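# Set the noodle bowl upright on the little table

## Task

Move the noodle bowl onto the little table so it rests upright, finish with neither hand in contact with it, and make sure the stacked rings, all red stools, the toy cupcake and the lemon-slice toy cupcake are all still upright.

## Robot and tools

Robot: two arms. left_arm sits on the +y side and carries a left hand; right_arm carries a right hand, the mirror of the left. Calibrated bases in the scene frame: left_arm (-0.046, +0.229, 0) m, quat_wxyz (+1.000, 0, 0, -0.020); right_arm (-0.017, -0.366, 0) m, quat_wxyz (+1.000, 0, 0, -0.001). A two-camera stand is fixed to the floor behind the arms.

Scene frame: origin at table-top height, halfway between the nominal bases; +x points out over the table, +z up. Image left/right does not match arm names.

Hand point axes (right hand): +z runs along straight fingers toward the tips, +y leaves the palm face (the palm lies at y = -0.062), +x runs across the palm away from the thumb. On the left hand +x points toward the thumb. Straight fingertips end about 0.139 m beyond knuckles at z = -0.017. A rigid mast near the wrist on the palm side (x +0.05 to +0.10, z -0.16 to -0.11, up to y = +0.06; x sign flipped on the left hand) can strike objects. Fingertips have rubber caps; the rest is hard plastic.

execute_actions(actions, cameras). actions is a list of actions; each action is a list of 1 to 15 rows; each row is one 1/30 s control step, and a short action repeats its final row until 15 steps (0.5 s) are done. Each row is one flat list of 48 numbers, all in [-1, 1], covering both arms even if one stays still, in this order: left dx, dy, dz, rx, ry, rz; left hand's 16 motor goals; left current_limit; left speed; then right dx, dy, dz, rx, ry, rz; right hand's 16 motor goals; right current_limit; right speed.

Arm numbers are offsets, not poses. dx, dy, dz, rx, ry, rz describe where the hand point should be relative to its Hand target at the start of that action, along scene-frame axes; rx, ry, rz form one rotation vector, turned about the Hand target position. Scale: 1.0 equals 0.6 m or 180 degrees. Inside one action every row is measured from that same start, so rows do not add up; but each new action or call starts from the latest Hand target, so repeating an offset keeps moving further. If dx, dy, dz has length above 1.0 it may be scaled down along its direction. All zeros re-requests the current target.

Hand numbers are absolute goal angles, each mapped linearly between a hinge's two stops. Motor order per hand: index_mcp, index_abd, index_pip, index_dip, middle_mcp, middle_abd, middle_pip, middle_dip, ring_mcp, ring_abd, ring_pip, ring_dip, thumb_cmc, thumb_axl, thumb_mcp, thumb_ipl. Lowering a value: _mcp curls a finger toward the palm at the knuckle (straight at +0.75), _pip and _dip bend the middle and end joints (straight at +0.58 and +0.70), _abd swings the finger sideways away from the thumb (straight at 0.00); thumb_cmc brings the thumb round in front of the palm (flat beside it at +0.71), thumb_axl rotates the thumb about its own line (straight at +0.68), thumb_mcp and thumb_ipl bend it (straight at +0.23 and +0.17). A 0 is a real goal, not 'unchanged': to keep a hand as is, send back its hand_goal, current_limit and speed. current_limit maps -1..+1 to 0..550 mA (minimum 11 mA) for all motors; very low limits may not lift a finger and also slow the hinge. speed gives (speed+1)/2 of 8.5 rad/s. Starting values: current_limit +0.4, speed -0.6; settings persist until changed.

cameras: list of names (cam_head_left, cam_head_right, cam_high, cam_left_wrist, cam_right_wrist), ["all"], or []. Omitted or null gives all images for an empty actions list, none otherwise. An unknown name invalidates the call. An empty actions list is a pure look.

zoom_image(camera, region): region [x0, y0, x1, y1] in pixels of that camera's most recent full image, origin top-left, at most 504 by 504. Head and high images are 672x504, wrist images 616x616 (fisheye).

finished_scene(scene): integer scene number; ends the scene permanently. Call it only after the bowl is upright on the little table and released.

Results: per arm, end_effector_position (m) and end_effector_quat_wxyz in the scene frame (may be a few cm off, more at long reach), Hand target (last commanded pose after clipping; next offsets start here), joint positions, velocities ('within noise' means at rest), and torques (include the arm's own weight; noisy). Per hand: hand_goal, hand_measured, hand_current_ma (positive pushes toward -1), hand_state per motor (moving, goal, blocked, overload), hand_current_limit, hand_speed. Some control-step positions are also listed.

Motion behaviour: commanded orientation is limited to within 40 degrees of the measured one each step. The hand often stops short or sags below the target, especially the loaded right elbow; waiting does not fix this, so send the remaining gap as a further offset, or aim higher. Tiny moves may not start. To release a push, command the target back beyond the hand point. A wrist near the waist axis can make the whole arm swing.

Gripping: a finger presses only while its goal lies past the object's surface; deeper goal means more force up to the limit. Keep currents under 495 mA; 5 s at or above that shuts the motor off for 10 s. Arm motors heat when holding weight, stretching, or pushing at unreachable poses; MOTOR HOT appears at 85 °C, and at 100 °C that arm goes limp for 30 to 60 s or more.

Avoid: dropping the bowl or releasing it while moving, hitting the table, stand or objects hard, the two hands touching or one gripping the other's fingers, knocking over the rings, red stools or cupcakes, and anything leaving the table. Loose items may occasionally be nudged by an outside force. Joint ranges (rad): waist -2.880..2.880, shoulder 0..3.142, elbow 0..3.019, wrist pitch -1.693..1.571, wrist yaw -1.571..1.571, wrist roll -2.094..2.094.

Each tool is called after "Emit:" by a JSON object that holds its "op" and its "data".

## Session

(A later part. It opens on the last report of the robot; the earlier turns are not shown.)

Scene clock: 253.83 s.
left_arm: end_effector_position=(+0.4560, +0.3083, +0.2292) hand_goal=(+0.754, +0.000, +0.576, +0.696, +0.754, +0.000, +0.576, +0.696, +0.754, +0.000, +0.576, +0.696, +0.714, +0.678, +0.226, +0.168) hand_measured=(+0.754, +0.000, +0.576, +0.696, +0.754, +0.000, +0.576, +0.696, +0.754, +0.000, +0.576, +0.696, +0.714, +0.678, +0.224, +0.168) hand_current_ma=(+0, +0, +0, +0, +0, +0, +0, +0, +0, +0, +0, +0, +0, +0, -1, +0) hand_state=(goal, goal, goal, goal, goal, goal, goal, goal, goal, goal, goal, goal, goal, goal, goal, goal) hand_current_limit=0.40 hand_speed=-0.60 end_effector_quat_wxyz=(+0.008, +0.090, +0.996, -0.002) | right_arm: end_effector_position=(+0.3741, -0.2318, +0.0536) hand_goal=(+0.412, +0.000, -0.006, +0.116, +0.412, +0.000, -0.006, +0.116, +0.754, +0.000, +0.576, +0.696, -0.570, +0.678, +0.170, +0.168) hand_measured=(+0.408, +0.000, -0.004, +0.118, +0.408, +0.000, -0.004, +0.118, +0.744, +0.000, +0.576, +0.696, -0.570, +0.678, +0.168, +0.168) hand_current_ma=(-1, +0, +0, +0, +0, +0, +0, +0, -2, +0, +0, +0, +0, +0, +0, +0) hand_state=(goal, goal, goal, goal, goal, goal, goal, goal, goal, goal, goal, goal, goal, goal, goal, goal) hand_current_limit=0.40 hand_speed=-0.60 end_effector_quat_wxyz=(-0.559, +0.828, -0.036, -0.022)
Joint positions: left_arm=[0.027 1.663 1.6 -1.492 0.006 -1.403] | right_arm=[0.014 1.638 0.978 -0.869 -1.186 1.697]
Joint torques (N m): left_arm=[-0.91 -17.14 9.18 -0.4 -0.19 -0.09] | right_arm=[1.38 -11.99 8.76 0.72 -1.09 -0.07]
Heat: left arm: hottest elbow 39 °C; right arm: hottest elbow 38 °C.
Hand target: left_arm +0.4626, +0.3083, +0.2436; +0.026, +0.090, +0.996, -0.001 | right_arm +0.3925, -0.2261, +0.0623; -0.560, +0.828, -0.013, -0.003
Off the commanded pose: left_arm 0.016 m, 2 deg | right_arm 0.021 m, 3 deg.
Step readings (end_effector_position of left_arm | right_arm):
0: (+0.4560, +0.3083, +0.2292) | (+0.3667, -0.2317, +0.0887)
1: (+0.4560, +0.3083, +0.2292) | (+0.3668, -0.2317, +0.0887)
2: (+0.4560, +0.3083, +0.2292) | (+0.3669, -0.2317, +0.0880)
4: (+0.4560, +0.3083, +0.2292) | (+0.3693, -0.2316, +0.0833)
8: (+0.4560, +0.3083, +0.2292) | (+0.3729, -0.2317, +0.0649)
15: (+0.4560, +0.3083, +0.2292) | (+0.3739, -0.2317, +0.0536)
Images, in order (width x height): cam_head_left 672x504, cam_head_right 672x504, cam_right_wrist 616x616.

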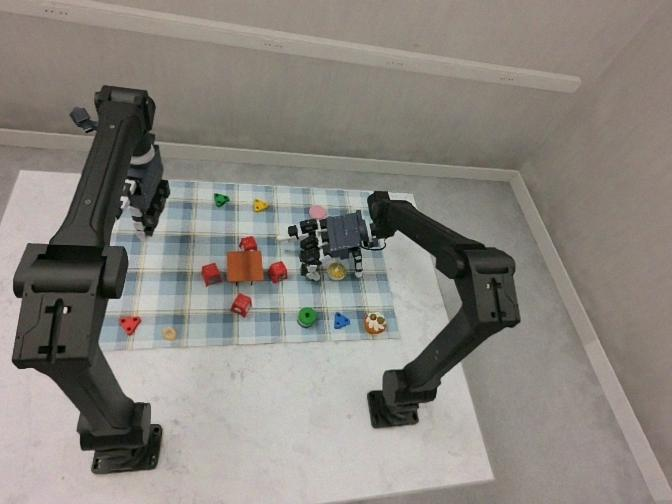

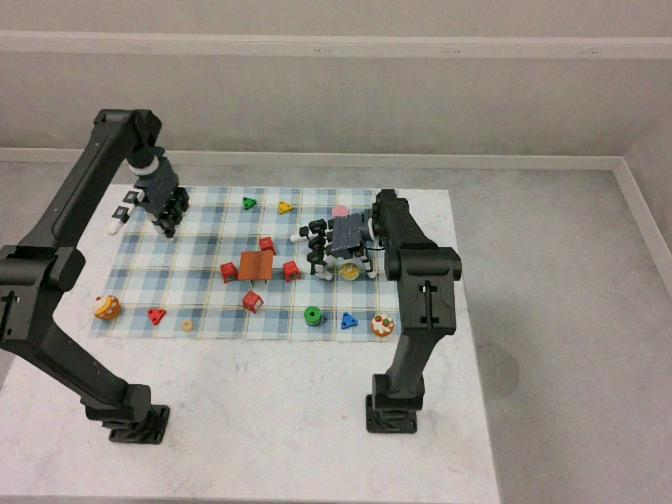

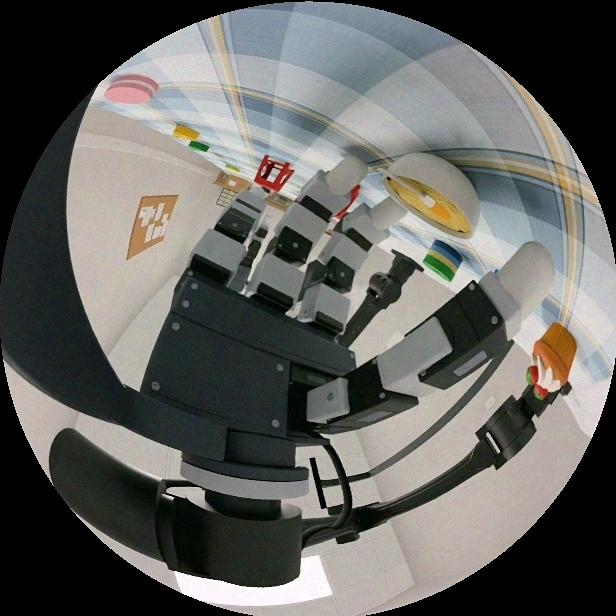

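Emit:
{"op": "execute_actions", "data": {"actions": [[[0,0,0,0,0,0,0.754,0,0.576,0.696,0.754,0,0.576,0.696,0.754,0,0.576,0.696,0.714,0.678,0.226,0.168,0.4,-0.6,0.004,0,-0.020,0,0,0,0.411,0,-0.007,0.116,0.411,0,-0.007,0.116,0.754,0,0.576,0.696,-0.571,0.678,0.169,0.168,0.4,-0.6]],[[0,0,0,0,0,0,0.754,0,0.576,0.696,0.754,0,0.576,0.696,0.754,0,0.576,0.696,0.714,0.678,0.226,0.168,0.4,-0.6,0,0,0,0,0,0,0.30,0,-0.007,0.116,0.30,0,-0.007,0.116,0.754,0,0.576,0.696,-0.571,0.678,0.06,0.168,0.4,-0.7]]], "cameras": ["cam_head_left", "cam_head_right", "cam_right_wrist"]}}

Emit:
{"op": "zoom_image", "data": {"camera": "cam_head_left", "region": [280, 180, 400, 300]}}

Emit:
{"op": "zoom_image", "data": {"camera": "cam_right_wrist", "region": [300, 100, 600, 400]}}

Scene clock: 265.63 s.
left_arm: end_effector_position=(+0.4560, +0.3083, +0.2292) hand_goal=(+0.754, +0.000, +0.576, +0.696, +0.754, +0.000, +0.576, +0.696, +0.754, +0.000, +0.576, +0.696, +0.714, +0.678, +0.226, +0.168) hand_measured=(+0.754, +0.000, +0.576, +0.696, +0.754, +0.000, +0.576, +0.696, +0.754, +0.000, +0.576, +0.696, +0.714, +0.678, +0.224, +0.168) hand_current_ma=(+0, +0, +0, +0, +0, +0, +0, +0, +0, +0, +0, +0, +0, +0, -1, +0) hand_state=(goal, goal, goal, goal, goal, goal, goal, goal, goal, goal, goal, goal, goal, goal, goal, goal) hand_current_limit=0.40 hand_speed=-0.60 end_effector_quat_wxyz=(+0.008, +0.090, +0.996, -0.002) | right_arm: end_effector_position=(+0.3797, -0.2298, +0.0485) hand_goal=(+0.300, +0.000, -0.006, +0.116, +0.300, +0.000, -0.006, +0.116, +0.754, +0.000, +0.576, +0.696, -0.570, +0.678, +0.060, +0.168) hand_measured=(+0.298, +0.000, -0.004, +0.118, +0.328, +0.000, -0.002, +0.116, +0.744, +0.000, +0.576, +0.696, -0.570, +0.678, +0.062, +0.168) hand_current_ma=(+0, +0, +0, +0, +17, +0, +0, +0, -2, +0, +0, +0, +0, +0, +0, +0) hand_state=(goal, goal, goal, goal, blocked, goal, goal, goal, goal, goal, goal, goal, goal, goal, goal, goal) hand_current_limit=0.40 hand_speed=-0.70 end_effector_quat_wxyz=(-0.561, +0.827, -0.029, -0.014)
Joint positions: left_arm=[0.027 1.663 1.6 -1.492 0.006 -1.403] | right_arm=[0.016 1.652 0.978 -0.837 -1.192 1.696]
Joint torques (N m): left_arm=[-0.97 -16.85 9.09 -0.39 -0.16 -0.09] | right_arm=[1.2 -11.16 8.28 0.76 -0.81 -0.05]
Heat: left arm: hottest elbow 39 °C; right arm: hottest elbow 38 °C.
Hand target: left_arm +0.4626, +0.3083, +0.2436; +0.026, +0.090, +0.996, -0.001 | right_arm +0.3949, -0.2261, +0.0503; -0.560, +0.828, -0.013, -0.003
Off the commanded pose: left_arm 0.016 m, 2 deg | right_arm 0.016 m, 2 deg.
Step readings (end_effector_position of left_arm | right_arm):
0: (+0.4560, +0.3083, +0.2292) | (+0.3741, -0.2318, +0.0535)
1: (+0.4560, +0.3083, +0.2292) | (+0.3742, -0.2318, +0.0535)
2: (+0.4560, +0.3083, +0.2292) | (+0.3747, -0.2318, +0.0535)
4: (+0.4560, +0.3083, +0.2292) | (+0.3767, -0.2317, +0.0530)
8: (+0.4560, +0.3083, +0.2292) | (+0.3791, -0.2317, +0.0502)
15: (+0.4560, +0.3083, +0.2292) | (+0.3795, -0.2314, +0.0480)
16: (+0.4560, +0.3083, +0.2292) | (+0.3795, -0.2314, +0.0480)
17: (+0.4560, +0.3083, +0.2292) | (+0.3795, -0.2311, +0.0482)
19: (+0.4560, +0.3083, +0.2292) | (+0.3796, -0.2305, +0.0484)
23: (+0.4560, +0.3083, +0.2292) | (+0.3796, -0.2298, +0.0485)
30: (+0.4560, +0.3083, +0.2292) | (+0.3797, -0.2298, +0.0485)
Images, in order (width x height): cam_head_left 672x504, cam_head_right 672x504, cam_right_wrist 616x616.

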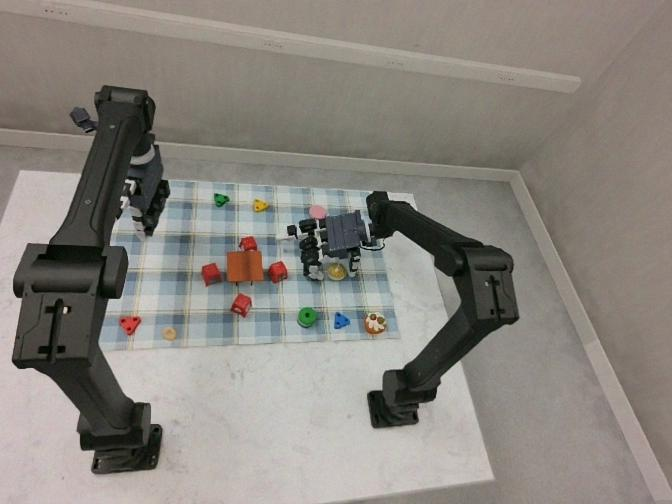

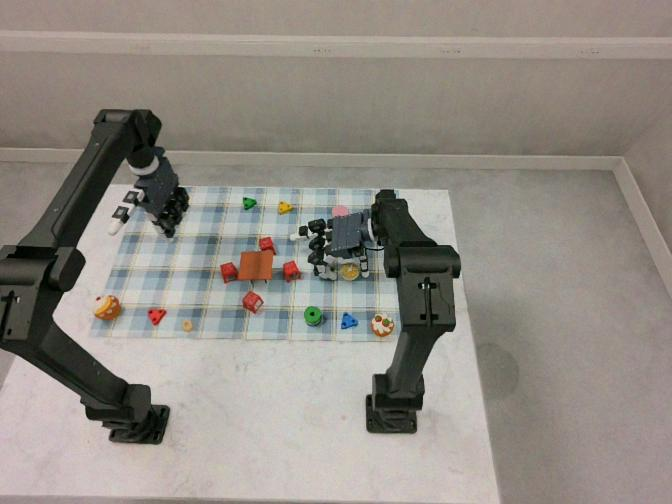

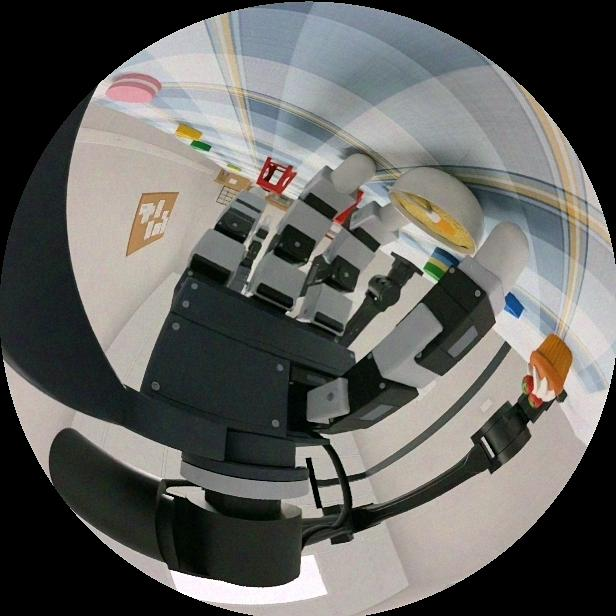

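Scaled by 4.200.

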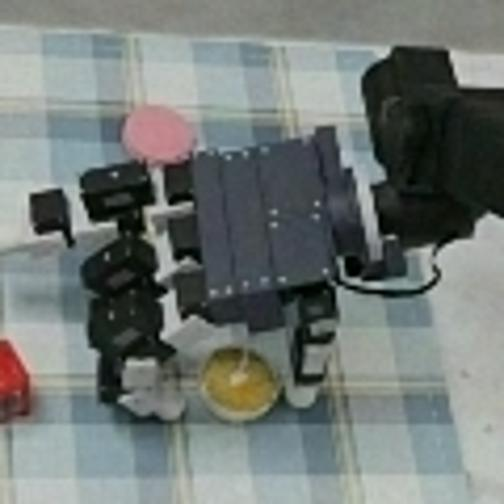

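Scaled by 1.680 from the camera's 616x616 image, which has a finer 880x880 frame.

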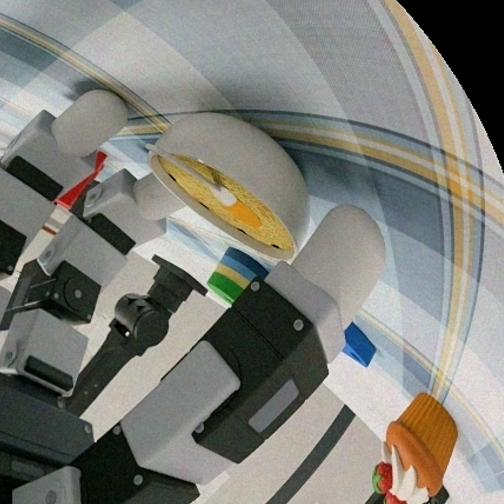

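Emit:
{"op": "execute_actions", "data": {"actions": [[[0,0,0,0,0,0,0.754,0,0.576,0.696,0.754,0,0.576,0.696,0.754,0,0.576,0.696,0.714,0.678,0.226,0.168,0.4,-0.6,0,0,0.008,0,0,0,0.22,0,-0.007,0.116,0.22,0,-0.007,0.116,0.754,0,0.576,0.696,-0.571,0.678,0.01,0.168,0.2,-0.75]],[[0,0,0,0,0,0,0.754,0,0.576,0.696,0.754,0,0.576,0.696,0.754,0,0.576,0.696,0.714,0.678,0.226,0.168,0.4,-0.6,0,0,0,0,0,0,0.13,0,-0.007,0.116,0.13,0,-0.007,0.116,0.754,0,0.576,0.696,-0.571,0.678,-0.06,0.168,0.2,-0.75]]], "cameras": ["cam_head_left", "cam_right_wrist"]}}

Emit:
{"op": "zoom_image", "data": {"camera": "cam_head_left", "region": [280, 180, 400, 300]}}

Emit:
{"op": "zoom_image", "data": {"camera": "cam_right_wrist", "region": [300, 100, 600, 400]}}

Scene clock: 277.13 s.
left_arm: end_effector_position=(+0.4560, +0.3083, +0.2292) hand_goal=(+0.754, +0.000, +0.576, +0.696, +0.754, +0.000, +0.576, +0.696, +0.754, +0.000, +0.576, +0.696, +0.714, +0.678, +0.226, +0.168) hand_measured=(+0.754, +0.000, +0.576, +0.696, +0.754, +0.000, +0.576, +0.696, +0.754, +0.000, +0.576, +0.696, +0.714, +0.678, +0.224, +0.168) hand_current_ma=(+0, +0, +0, +0, +0, +0, +0, +0, +0, +0, +0, +0, +0, +0, -1, +0) hand_state=(goal, goal, goal, goal, goal, goal, goal, goal, goal, goal, goal, goal, goal, goal, goal, goal) hand_current_limit=0.40 hand_speed=-0.60 end_effector_quat_wxyz=(+0.008, +0.090, +0.996, -0.002) | right_arm: end_effector_position=(+0.3797, -0.2302, +0.0481) hand_goal=(+0.130, +0.000, -0.006, +0.116, +0.130, +0.000, -0.006, +0.116, +0.754, +0.000, +0.576, +0.696, -0.570, +0.678, -0.060, +0.168) hand_measured=(+0.200, +0.000, +0.008, +0.118, +0.130, +0.000, -0.002, +0.116, +0.744, +0.000, +0.576, +0.696, -0.572, +0.678, +0.000, +0.176) hand_current_ma=(+94, +0, +4, +0, +0, +0, +0, +0, -2, +0, +0, +0, +0, +0, +100, +3) hand_state=(blocked, goal, goal, goal, goal, goal, goal, goal, goal, goal, goal, goal, goal, goal, blocked, goal) hand_current_limit=0.20 hand_speed=-0.75 end_effector_quat_wxyz=(-0.560, +0.828, -0.029, -0.014)
Joint positions: left_arm=[0.027 1.663 1.6 -1.492 0.006 -1.403] | right_arm=[0.016 1.652 0.978 -0.837 -1.189 1.696]
Joint torques (N m): left_arm=[-0.79 -17.08 9.06 -0.43 -0.16 -0.09] | right_arm=[1.03 -11.81 8.69 0.21 -0.9 -0.02]
Heat: left arm: hottest elbow 39 °C; right arm: hottest elbow 37 °C.
Hand target: left_arm +0.4626, +0.3083, +0.2436; +0.026, +0.090, +0.996, -0.001 | right_arm +0.3949, -0.2262, +0.0551; -0.560, +0.828, -0.013, -0.003
Off the commanded pose: left_arm 0.016 m, 2 deg | right_arm 0.017 m, 2 deg.
Step readings (end_effector_position of left_arm | right_arm):
0: (+0.4560, +0.3083, +0.2292) | (+0.3797, -0.2298, +0.0485)
1: (+0.4560, +0.3083, +0.2292) | (+0.3797, -0.2297, +0.0485)
2: (+0.4560, +0.3083, +0.2292) | (+0.3797, -0.2297, +0.0485)
4: (+0.4560, +0.3083, +0.2292) | (+0.3797, -0.2299, +0.0484)
8: (+0.4560, +0.3083, +0.2292) | (+0.3797, -0.2301, +0.0482)
15: (+0.4560, +0.3083, +0.2292) | (+0.3797, -0.2301, +0.0482)
16: (+0.4560, +0.3083, +0.2292) | (+0.3797, -0.2301, +0.0482)
17: (+0.4560, +0.3083, +0.2292) | (+0.3797, -0.2302, +0.0481)
19: (+0.4560, +0.3083, +0.2292) | (+0.3797, -0.2302, +0.0481)
23: (+0.4560, +0.3083, +0.2292) | (+0.3797, -0.2302, +0.0481)
30: (+0.4560, +0.3083, +0.2292) | (+0.3797, -0.2302, +0.0481)
Images, in order (width x height): cam_head_left 672x504, cam_right_wrist 616x616.

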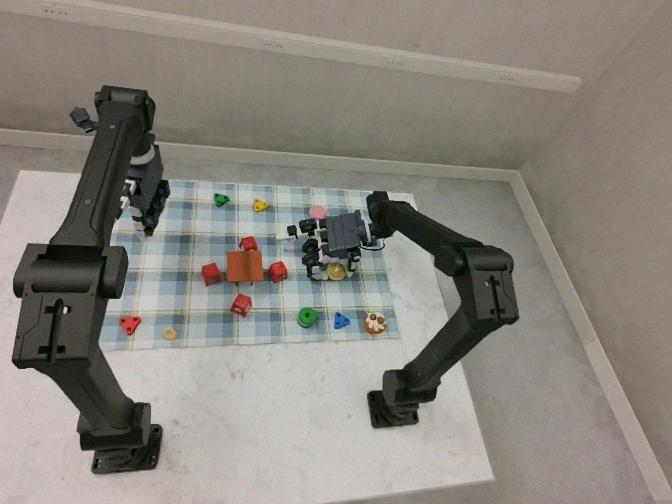

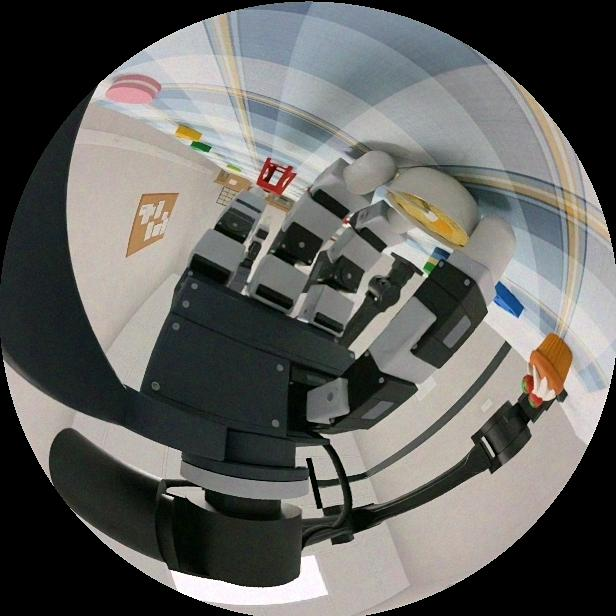

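Scaled by 4.200.

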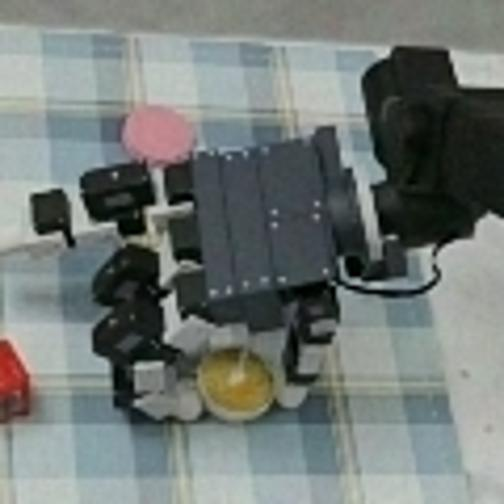

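Scaled by 1.680 from the camera's 616x616 image, which has a finer 880x880 frame.

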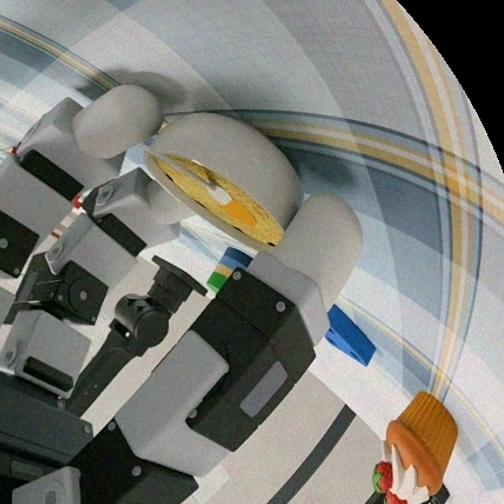

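Emit:
{"op": "execute_actions", "data": {"actions": [[[0,0,0,0,0,0,0.754,0,0.576,0.696,0.754,0,0.576,0.696,0.754,0,0.576,0.696,0.714,0.678,0.226,0.168,0.4,-0.6,0,0,0.0,0,0,0,0.10,0,-0.007,0.116,0.0,0,-0.007,0.116,0.754,0,0.576,0.696,-0.571,0.678,-0.10,0.168,0.2,-0.7]],[[0,0,0,0,0,0,0.754,0,0.576,0.696,0.754,0,0.576,0.696,0.754,0,0.576,0.696,0.714,0.678,0.226,0.168,0.4,-0.6,0,0,0.033,0,0,0,0.05,0,-0.007,0.116,-0.05,0,-0.007,0.116,0.754,0,0.576,0.696,-0.571,0.678,-0.14,0.168,0.2,-0.7]]], "cameras": ["cam_head_left", "cam_right_wrist"]}}

Emit:
{"op": "zoom_image", "data": {"camera": "cam_head_left", "region": [280, 180, 400, 300]}}

Emit:
{"op": "zoom_image", "data": {"camera": "cam_right_wrist", "region": [300, 100, 600, 400]}}

Scene clock: 283.13 s.
left_arm: end_effector_position=(+0.4560, +0.3083, +0.2292) hand_goal=(+0.754, +0.000, +0.576, +0.696, +0.754, +0.000, +0.576, +0.696, +0.754, +0.000, +0.576, +0.696, +0.714, +0.678, +0.226, +0.168) hand_measured=(+0.754, +0.000, +0.576, +0.696, +0.754, +0.000, +0.576, +0.696, +0.754, +0.000, +0.576, +0.696, +0.714, +0.678, +0.224, +0.168) hand_current_ma=(+0, +0, +0, +0, +0, +0, +0, +0, +0, +0, +0, +0, +0, +0, -1, +0) hand_state=(goal, goal, goal, goal, goal, goal, goal, goal, goal, goal, goal, goal, goal, goal, goal, goal) hand_current_limit=0.40 hand_speed=-0.60 end_effector_quat_wxyz=(+0.008, +0.090, +0.996, -0.002) | right_arm: end_effector_position=(+0.3735, -0.2306, +0.0507) hand_goal=(+0.050, +0.000, -0.006, +0.116, -0.050, +0.000, -0.006, +0.116, +0.754, +0.000, +0.576, +0.696, -0.570, +0.678, -0.140, +0.168) hand_measured=(+0.172, +0.000, +0.028, +0.130, +0.032, -0.014, +0.020, +0.124, +0.744, +0.000, +0.576, +0.696, -0.544, +0.684, -0.006, +0.196) hand_current_ma=(+268, +0, +21, +4, +126, -3, +13, +1, -2, +0, +0, +0, +14, +1, +330, +25) hand_state=(blocked, goal, blocked, goal, blocked, goal, blocked, goal, goal, goal, goal, goal, blocked, goal, blocked, blocked) hand_current_limit=0.20 hand_speed=-0.70 end_effector_quat_wxyz=(-0.558, +0.828, -0.039, -0.029)
Joint positions: left_arm=[0.027 1.663 1.6 -1.492 0.006 -1.403] | right_arm=[0.016 1.652 0.984 -0.88 -1.187 1.696]
Joint torques (N m): left_arm=[-0.85 -16.91 9.07 -0.44 -0.17 -0.08] | right_arm=[1.2 -14.92 9.62 -0.34 -1.01 -0.03]
Heat: left arm: hottest elbow 40 °C; right arm: hottest elbow 37 °C.
Hand target: left_arm +0.4626, +0.3083, +0.2436; +0.026, +0.090, +0.996, -0.001 | right_arm +0.3948, -0.2262, +0.0749; -0.560, +0.828, -0.014, -0.003
Off the commanded pose: left_arm 0.016 m, 2 deg | right_arm 0.033 m, 4 deg.
Step readings (end_effector_position of left_arm | right_arm):
0: (+0.4560, +0.3083, +0.2292) | (+0.3797, -0.2302, +0.0481)
1: (+0.4560, +0.3083, +0.2292) | (+0.3797, -0.2302, +0.0481)
2: (+0.4560, +0.3083, +0.2292) | (+0.3797, -0.2302, +0.0481)
4: (+0.4560, +0.3083, +0.2292) | (+0.3797, -0.2302, +0.0481)
8: (+0.4560, +0.3083, +0.2292) | (+0.3797, -0.2302, +0.0481)
15: (+0.4560, +0.3083, +0.2292) | (+0.3797, -0.2302, +0.0481)
16: (+0.4560, +0.3083, +0.2292) | (+0.3797, -0.2302, +0.0481)
17: (+0.4560, +0.3083, +0.2292) | (+0.3794, -0.2302, +0.0481)
19: (+0.4560, +0.3083, +0.2292) | (+0.3778, -0.2304, +0.0486)
23: (+0.4560, +0.3083, +0.2292) | (+0.3742, -0.2306, +0.0491)
30: (+0.4560, +0.3083, +0.2292) | (+0.3736, -0.2306, +0.0504)
Images, in order (width x height): cam_head_left 672x504, cam_right_wrist 616x616.

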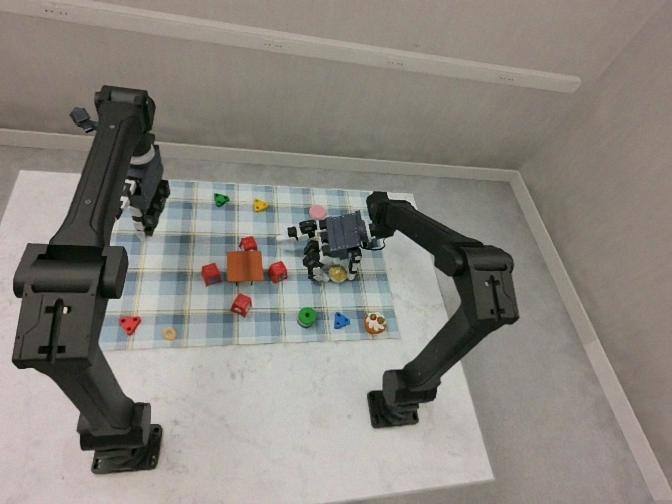

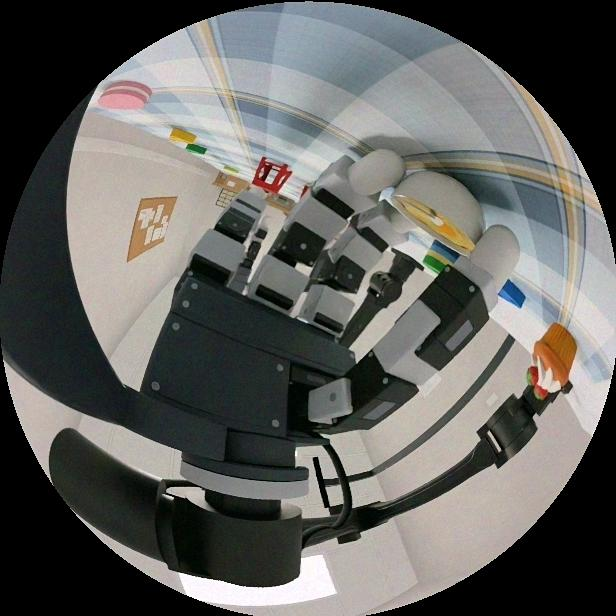

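Scaled by 4.200.

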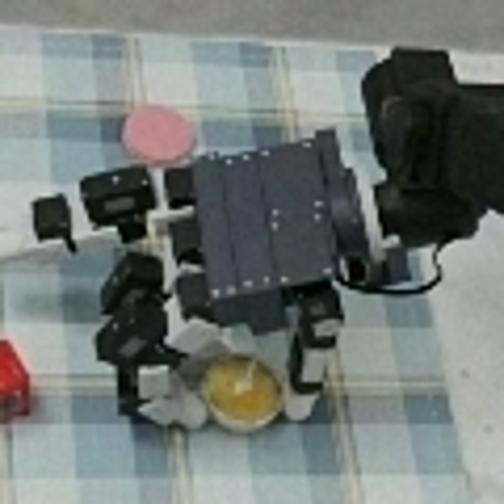

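Scaled by 1.680 from the camera's 616x616 image, which has a finer 880x880 frame.

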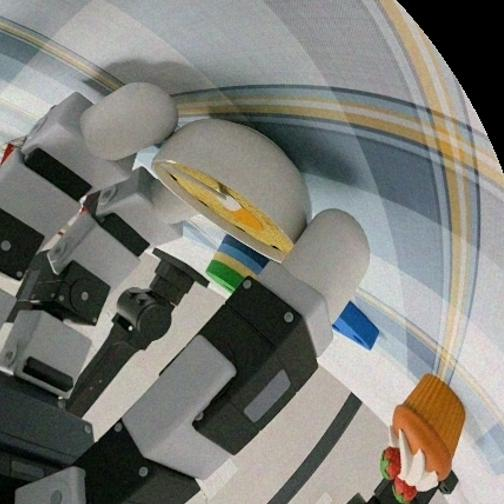

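Emit:
{"op": "execute_actions", "data": {"actions": [[[0,0,0,0,0,0,0.754,0,0.576,0.696,0.754,0,0.576,0.696,0.754,0,0.576,0.696,0.714,0.678,0.226,0.168,0.4,-0.6,0,0,0.06,0,0,0,0.08,0,-0.007,0.116,-0.03,0,-0.007,0.116,0.754,0,0.576,0.696,-0.571,0.678,-0.10,0.168,0.2,-0.7]]], "cameras": ["cam_head_left", "cam_right_wrist"]}}

Emit:
{"op": "zoom_image", "data": {"camera": "cam_right_wrist", "region": [300, 100, 600, 400]}}

Scene clock: 287.03 s.
left_arm: end_effector_position=(+0.4560, +0.3083, +0.2292) hand_goal=(+0.754, +0.000, +0.576, +0.696, +0.754, +0.000, +0.576, +0.696, +0.754, +0.000, +0.576, +0.696, +0.714, +0.678, +0.226, +0.168) hand_measured=(+0.754, +0.000, +0.576, +0.696, +0.754, +0.000, +0.576, +0.696, +0.754, +0.000, +0.576, +0.696, +0.714, +0.678, +0.224, +0.168) hand_current_ma=(+0, +0, +0, +0, +0, +0, +0, +0, +0, +0, +0, +0, +0, +0, -1, +0) hand_state=(goal, goal, goal, goal, goal, goal, goal, goal, goal, goal, goal, goal, goal, goal, goal, goal) hand_current_limit=0.40 hand_speed=-0.60 end_effector_quat_wxyz=(+0.008, +0.090, +0.996, -0.002) | right_arm: end_effector_position=(+0.3775, -0.2308, +0.0898) hand_goal=(+0.080, +0.000, -0.006, +0.116, -0.030, +0.000, -0.006, +0.116, +0.754, +0.000, +0.576, +0.696, -0.570, +0.678, -0.100, +0.168) hand_measured=(+0.172, +0.000, +0.028, +0.130, +0.032, -0.014, +0.020, +0.124, +0.744, +0.000, +0.576, +0.696, -0.544, +0.684, -0.006, +0.196) hand_current_ma=(+157, +0, +21, +4, +74, -3, +13, +1, -2, +0, +0, +0, +14, +1, +243, +25) hand_state=(blocked, goal, blocked, goal, blocked, goal, blocked, goal, goal, goal, goal, goal, blocked, goal, blocked, blocked) hand_current_limit=0.20 hand_speed=-0.70 end_effector_quat_wxyz=(-0.558, +0.829, -0.036, -0.024)
Joint positions: left_arm=[0.027 1.663 1.6 -1.492 0.006 -1.403] | right_arm=[0.016 1.59 1.033 -0.977 -1.185 1.695]
Joint torques (N m): left_arm=[-0.85 -16.79 9.16 -0.39 -0.16 -0.07] | right_arm=[1.08 -13.68 10.06 -0.25 -1.07 -0.04]
Heat: left arm: hottest elbow 40 °C; right arm: hottest elbow 37 °C.
Hand target: left_arm +0.4626, +0.3083, +0.2436; +0.026, +0.090, +0.996, -0.001 | right_arm +0.3949, -0.2261, +0.1109; -0.560, +0.828, -0.013, -0.003
Off the commanded pose: left_arm 0.016 m, 2 deg | right_arm 0.028 m, 3 deg.
Step readings (end_effector_position of left_arm | right_arm):
0: (+0.4560, +0.3083, +0.2292) | (+0.3735, -0.2306, +0.0507)
1: (+0.4560, +0.3083, +0.2292) | (+0.3735, -0.2306, +0.0508)
2: (+0.4560, +0.3083, +0.2292) | (+0.3730, -0.2307, +0.0517)
4: (+0.4560, +0.3083, +0.2292) | (+0.3708, -0.2309, +0.0563)
8: (+0.4560, +0.3083, +0.2292) | (+0.3719, -0.2309, +0.0733)
15: (+0.4560, +0.3083, +0.2292) | (+0.3789, -0.2308, +0.0896)
Images, in order (width x height): cam_head_left 672x504, cam_right_wrist 616x616.

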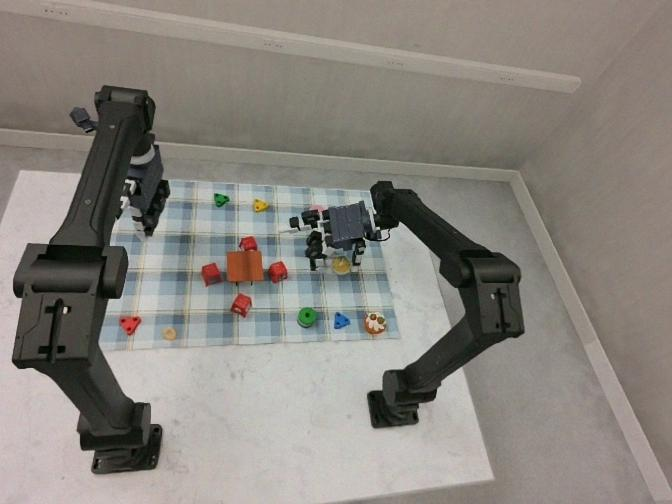

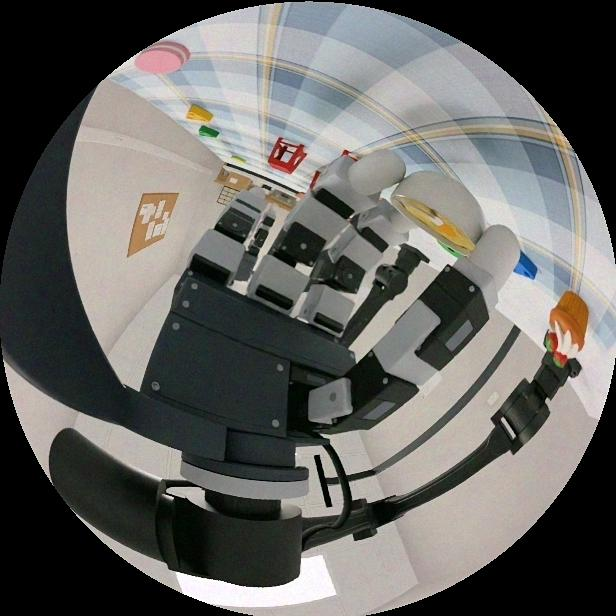

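Scaled by 1.680 from the camera's 616x616 image, which has a finer 880x880 frame.

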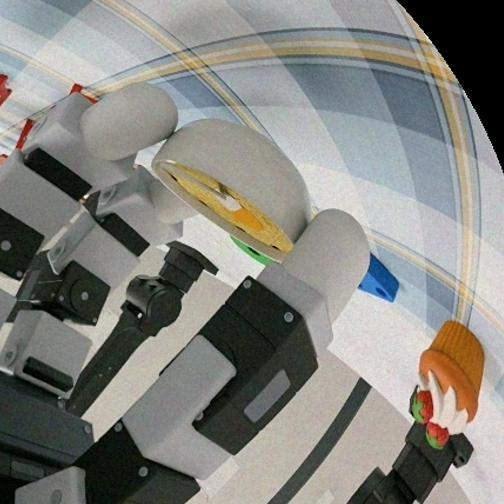

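Emit:
{"op": "execute_actions", "data": {"actions": [], "cameras": ["cam_head_left", "cam_head_right", "cam_high"]}}

Emit:
{"op": "zoom_image", "data": {"camera": "cam_head_right", "region": [60, 140, 480, 504]}}

Emit:
{"op": "zoom_image", "data": {"camera": "cam_head_left", "region": [60, 140, 520, 504]}}

Emit:
{"op": "zoom_image", "data": {"camera": "cam_high", "region": [0, 60, 440, 500]}}

Scene clock: 297.77 s.
left_arm: end_effector_position=(+0.4560, +0.3083, +0.2292) hand_goal=(+0.754, +0.000, +0.576, +0.696, +0.754, +0.000, +0.576, +0.696, +0.754, +0.000, +0.576, +0.696, +0.714, +0.678, +0.226, +0.168) hand_measured=(+0.754, +0.000, +0.576, +0.696, +0.754, +0.000, +0.576, +0.696, +0.754, +0.000, +0.576, +0.696, +0.714, +0.678, +0.224, +0.168) hand_current_ma=(+0, +0, +0, +0, +0, +0, +0, +0, +0, +0, +0, +0, +0, +0, -1, +0) hand_state=(goal, goal, goal, goal, goal, goal, goal, goal, goal, goal, goal, goal, goal, goal, goal, goal) hand_current_limit=0.40 hand_speed=-0.60 end_effector_quat_wxyz=(+0.008, +0.090, +0.996, -0.002) | right_arm: end_effector_position=(+0.3774, -0.2308, +0.0898) hand_goal=(+0.080, +0.000, -0.006, +0.116, -0.030, +0.000, -0.006, +0.116, +0.754, +0.000, +0.576, +0.696, -0.570, +0.678, -0.100, +0.168) hand_measured=(+0.172, +0.000, +0.028, +0.130, +0.032, -0.014, +0.020, +0.124, +0.744, +0.000, +0.576, +0.696, -0.544, +0.684, -0.006, +0.196) hand_current_ma=(+157, +0, +21, +4, +74, -3, +13, +1, -2, +0, +0, +0, +14, +1, +243, +25) hand_state=(blocked, goal, blocked, goal, blocked, goal, blocked, goal, goal, goal, goal, goal, blocked, goal, blocked, blocked) hand_current_limit=0.20 hand_speed=-0.70 end_effector_quat_wxyz=(-0.558, +0.829, -0.036, -0.024)
Joint positions: left_arm=[0.027 1.663 1.6 -1.492 0.006 -1.403] | right_arm=[0.016 1.59 1.033 -0.977 -1.185 1.695]
Joint velocities: within noise
Joint torques (N m): left_arm=[-0.85 -16.91 9.06 -0.42 -0.18 -0.09] | right_arm=[0.91 -13.57 10.02 -0.28 -1.09 -0.03]
Heat: left arm: hottest elbow 40 °C; right arm: hottest elbow 38 °C.
Hand target: left_arm +0.4626, +0.3083, +0.2436; +0.026, +0.090, +0.996, -0.001 | right_arm +0.3949, -0.2261, +0.1109; -0.560, +0.828, -0.013, -0.003
Off the commanded pose: left_arm 0.016 m, 2 deg | right_arm 0.028 m, 3 deg.
Images, in order (width x height): cam_head_left 672x504, cam_head_right 672x504, cam_high 672x504.

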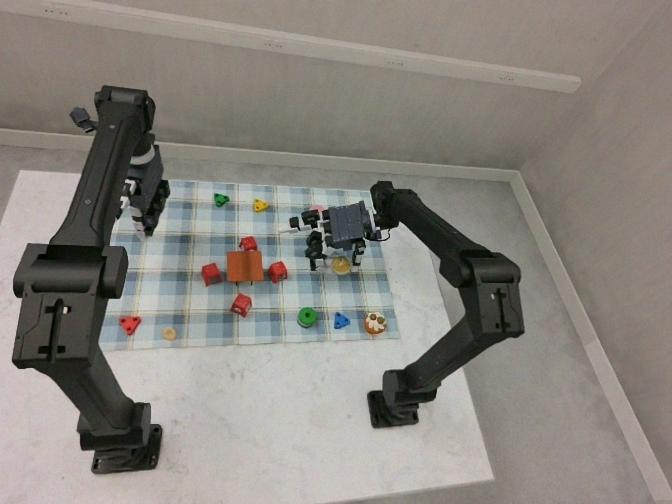

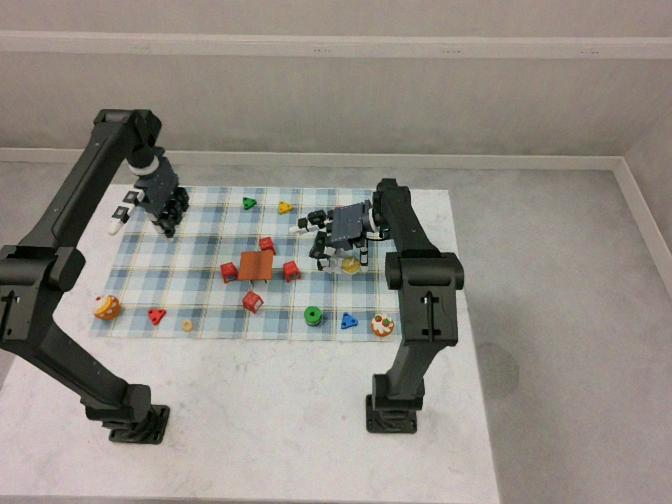

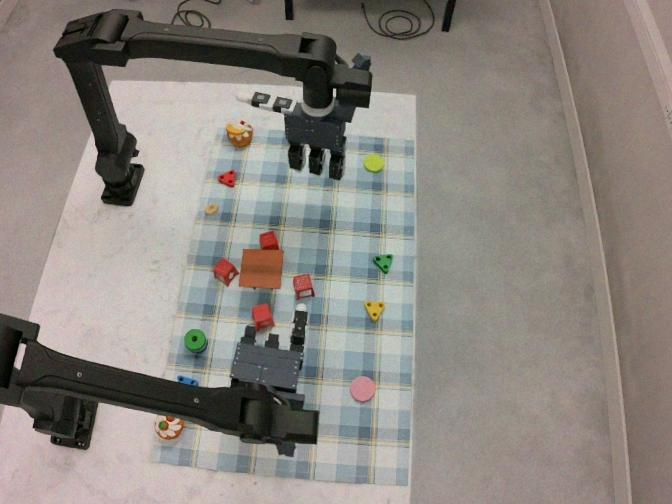

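Scaled by 1.200.

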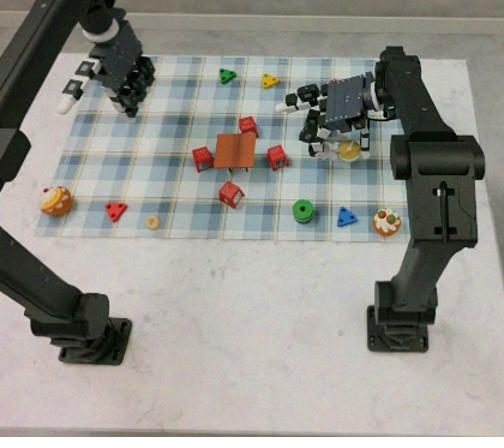

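Scaled by 1.096.

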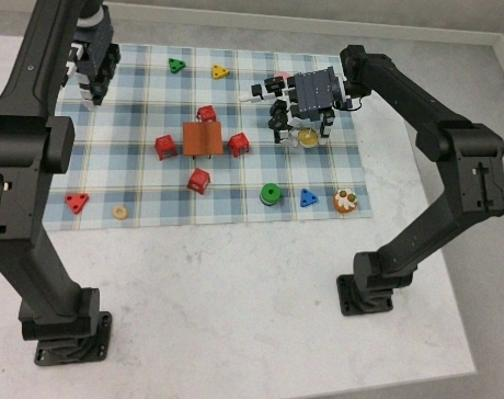

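Scaled by 1.145.

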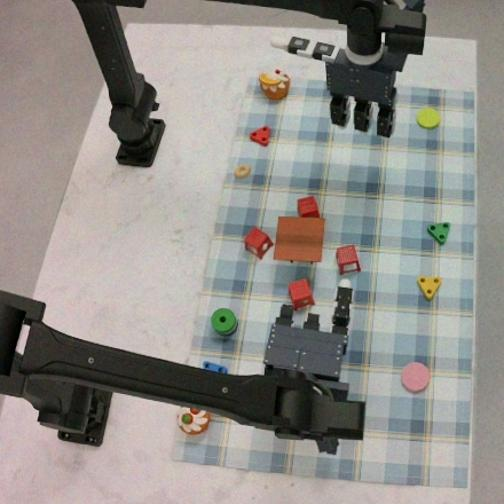

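Emit:
{"op": "execute_actions", "data": {"actions": [[[0,0,0,0,0,0,0.754,0,0.576,0.696,0.754,0,0.576,0.696,0.754,0,0.576,0.696,0.714,0.678,0.226,0.168,0.4,-0.6,0,0.03,0.173,0,0,0,0.08,0,-0.007,0.116,-0.03,0,-0.007,0.116,0.754,0,0.576,0.696,-0.571,0.678,-0.10,0.168,0.2,-0.7]],[[0,0,0,0,0,0,0.754,0,0.576,0.696,0.754,0,0.576,0.696,0.754,0,0.576,0.696,0.714,0.678,0.226,0.168,0.4,-0.6,-0.03,0.202,0,0,0,0.072,0.08,0,-0.007,0.116,-0.03,0,-0.007,0.116,0.754,0,0.576,0.696,-0.571,0.678,-0.10,0.168,0.2,-0.7]],[[0,0,0,0,0,0,0.754,0,0.576,0.696,0.754,0,0.576,0.696,0.754,0,0.576,0.696,0.714,0.678,0.226,0.168,0.4,-0.6,-0.03,0.202,0,0,0,0.072,0.08,0,-0.007,0.116,-0.03,0,-0.007,0.116,0.754,0,0.576,0.696,-0.571,0.678,-0.10,0.168,0.2,-0.7]]], "cameras": ["cam_head_left", "cam_head_right", "cam_high", "cam_right_wrist"]}}

Emit:
{"op": "zoom_image", "data": {"camera": "cam_head_left", "region": [180, 180, 300, 300]}}

Emit:
{"op": "zoom_image", "data": {"camera": "cam_head_right", "region": [200, 180, 320, 300]}}

Scene clock: 346.90 s.
left_arm: end_effector_position=(+0.4560, +0.3083, +0.2292) hand_goal=(+0.754, +0.000, +0.576, +0.696, +0.754, +0.000, +0.576, +0.696, +0.754, +0.000, +0.576, +0.696, +0.714, +0.678, +0.226, +0.168) hand_measured=(+0.754, +0.000, +0.576, +0.696, +0.754, +0.000, +0.576, +0.696, +0.754, +0.000, +0.576, +0.696, +0.714, +0.678, +0.224, +0.168) hand_current_ma=(+0, +0, +0, +0, +0, +0, +0, +0, +0, +0, +0, +0, +0, +0, -1, +0) hand_state=(goal, goal, goal, goal, goal, goal, goal, goal, goal, goal, goal, goal, goal, goal, goal, goal) hand_current_limit=0.40 hand_speed=-0.60 end_effector_quat_wxyz=(+0.008, +0.090, +0.996, -0.002) | right_arm: end_effector_position=(+0.3407, +0.0280, +0.1944) hand_goal=(+0.080, +0.000, -0.006, +0.116, -0.030, +0.000, -0.006, +0.116, +0.754, +0.000, +0.576, +0.696, -0.570, +0.678, -0.100, +0.168) hand_measured=(+0.172, +0.000, +0.028, +0.130, +0.032, -0.018, +0.020, +0.124, +0.744, +0.000, +0.576, +0.696, -0.544, +0.684, -0.006, +0.196) hand_current_ma=(+157, +0, +21, +4, +73, -5, +13, +1, -3, +0, +0, +0, +14, +1, +243, +25) hand_state=(blocked, goal, blocked, goal, blocked, goal, blocked, goal, goal, goal, goal, goal, blocked, goal, blocked, blocked) hand_current_limit=0.20 hand_speed=-0.70 end_effector_quat_wxyz=(-0.538, +0.813, +0.170, -0.144)
Joint positions: left_arm=[0.027 1.663 1.6 -1.492 0.006 -1.403] | right_arm=[0.588 1.694 1.458 -1.054 -1.166 1.931]
Joint torques (N m): left_arm=[-0.97 -16.91 9.09 -0.47 -0.17 -0.09] | right_arm=[-0.32 -15.03 12.38 0.24 -1 0.16]
Heat: left arm: hottest elbow 40 °C; right arm: hottest elbow 41 °C.
Hand target: left_arm +0.4626, +0.3083, +0.2436; +0.026, +0.090, +0.996, -0.001 | right_arm +0.3588, +0.0344, +0.2148; -0.545, +0.810, +0.173, -0.129
Off the commanded pose: left_arm 0.016 m, 2 deg | right_arm 0.028 m, 2 deg.
Step readings (end_effector_position of left_arm | right_arm):
0: (+0.4560, +0.3083, +0.2292) | (+0.3774, -0.2308, +0.0898)
1: (+0.4560, +0.3083, +0.2292) | (+0.3774, -0.2308, +0.0901)
2: (+0.4560, +0.3083, +0.2292) | (+0.3762, -0.2301, +0.0924)
4: (+0.4560, +0.3083, +0.2292) | (+0.3729, -0.2281, +0.1032)
8: (+0.4560, +0.3083, +0.2292) | (+0.3753, -0.2186, +0.1499)
15: (+0.4560, +0.3083, +0.2292) | (+0.3867, -0.2126, +0.2021)
16: (+0.4560, +0.3083, +0.2292) | (+0.3863, -0.2123, +0.2023)
17: (+0.4560, +0.3083, +0.2292) | (+0.3849, -0.2097, +0.2014)
19: (+0.4560, +0.3083, +0.2292) | (+0.3787, -0.1924, +0.2003)
23: (+0.4560, +0.3083, +0.2292) | (+0.3541, -0.1262, +0.1984)
30: (+0.4560, +0.3083, +0.2292) | (+0.3495, -0.0909, +0.1942)
31: (+0.4560, +0.3083, +0.2292) | (+0.3513, -0.0909, +0.1942)
32: (+0.4560, +0.3083, +0.2292) | (+0.3528, -0.0888, +0.1950)
34: (+0.4560, +0.3083, +0.2292) | (+0.3556, -0.0738, +0.1980)
38: (+0.4560, +0.3083, +0.2292) | (+0.3459, -0.0129, +0.2018)
45: (+0.4560, +0.3083, +0.2292) | (+0.3323, +0.0282, +0.1932)
Images, in order (width x height): cam_head_left 672x504, cam_head_right 672x504, cam_high 672x504, cam_right_wrist 616x616.

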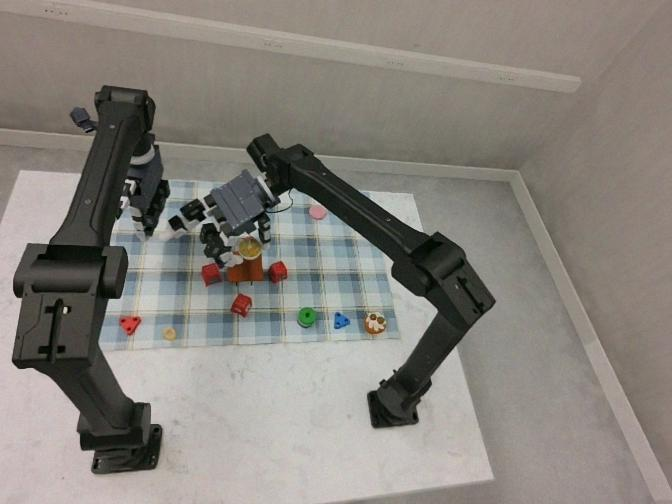

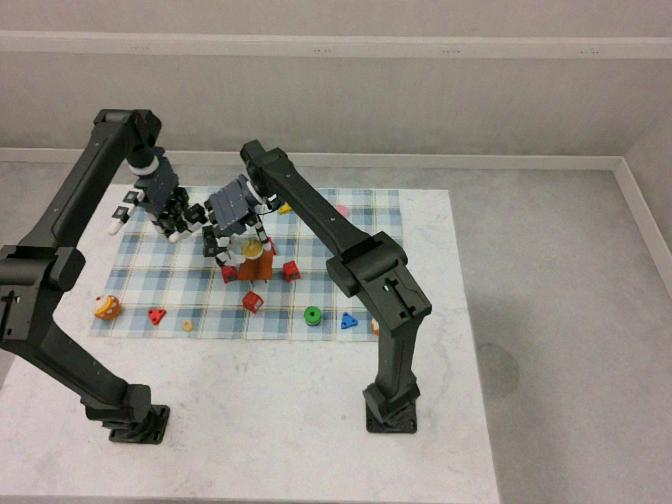

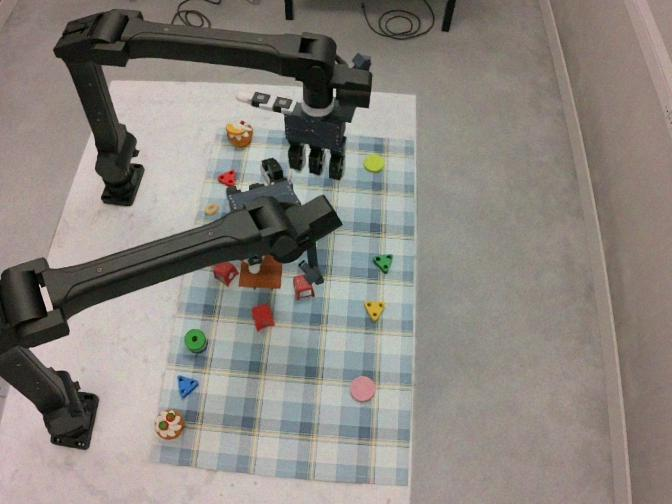

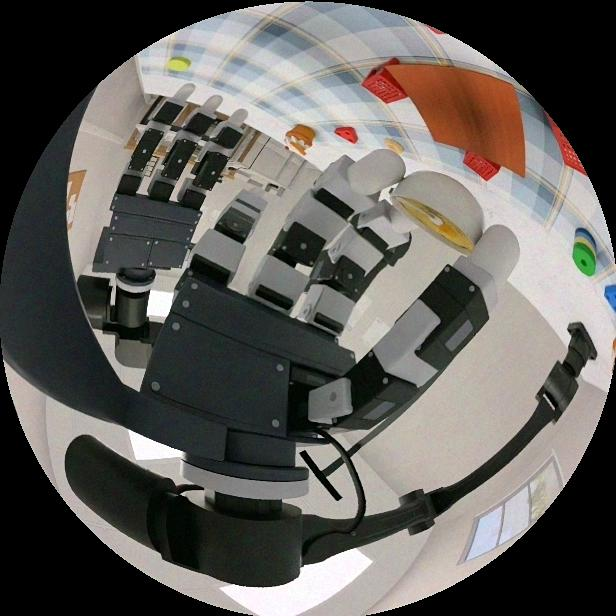

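Scaled by 4.200.

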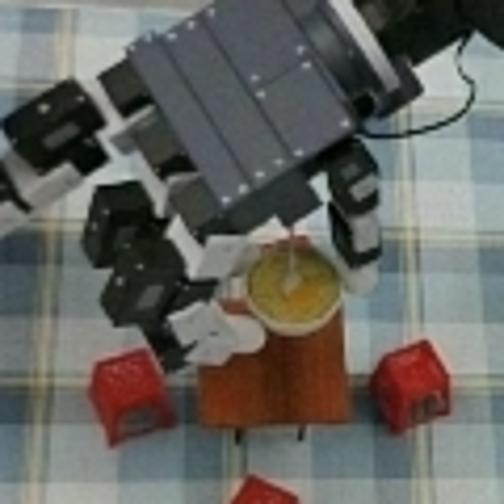

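Scaled by 4.200.

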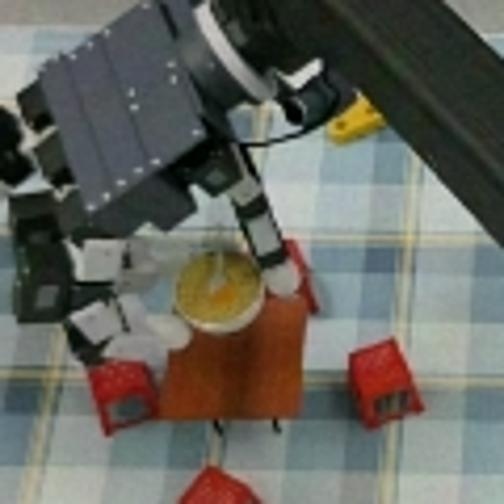

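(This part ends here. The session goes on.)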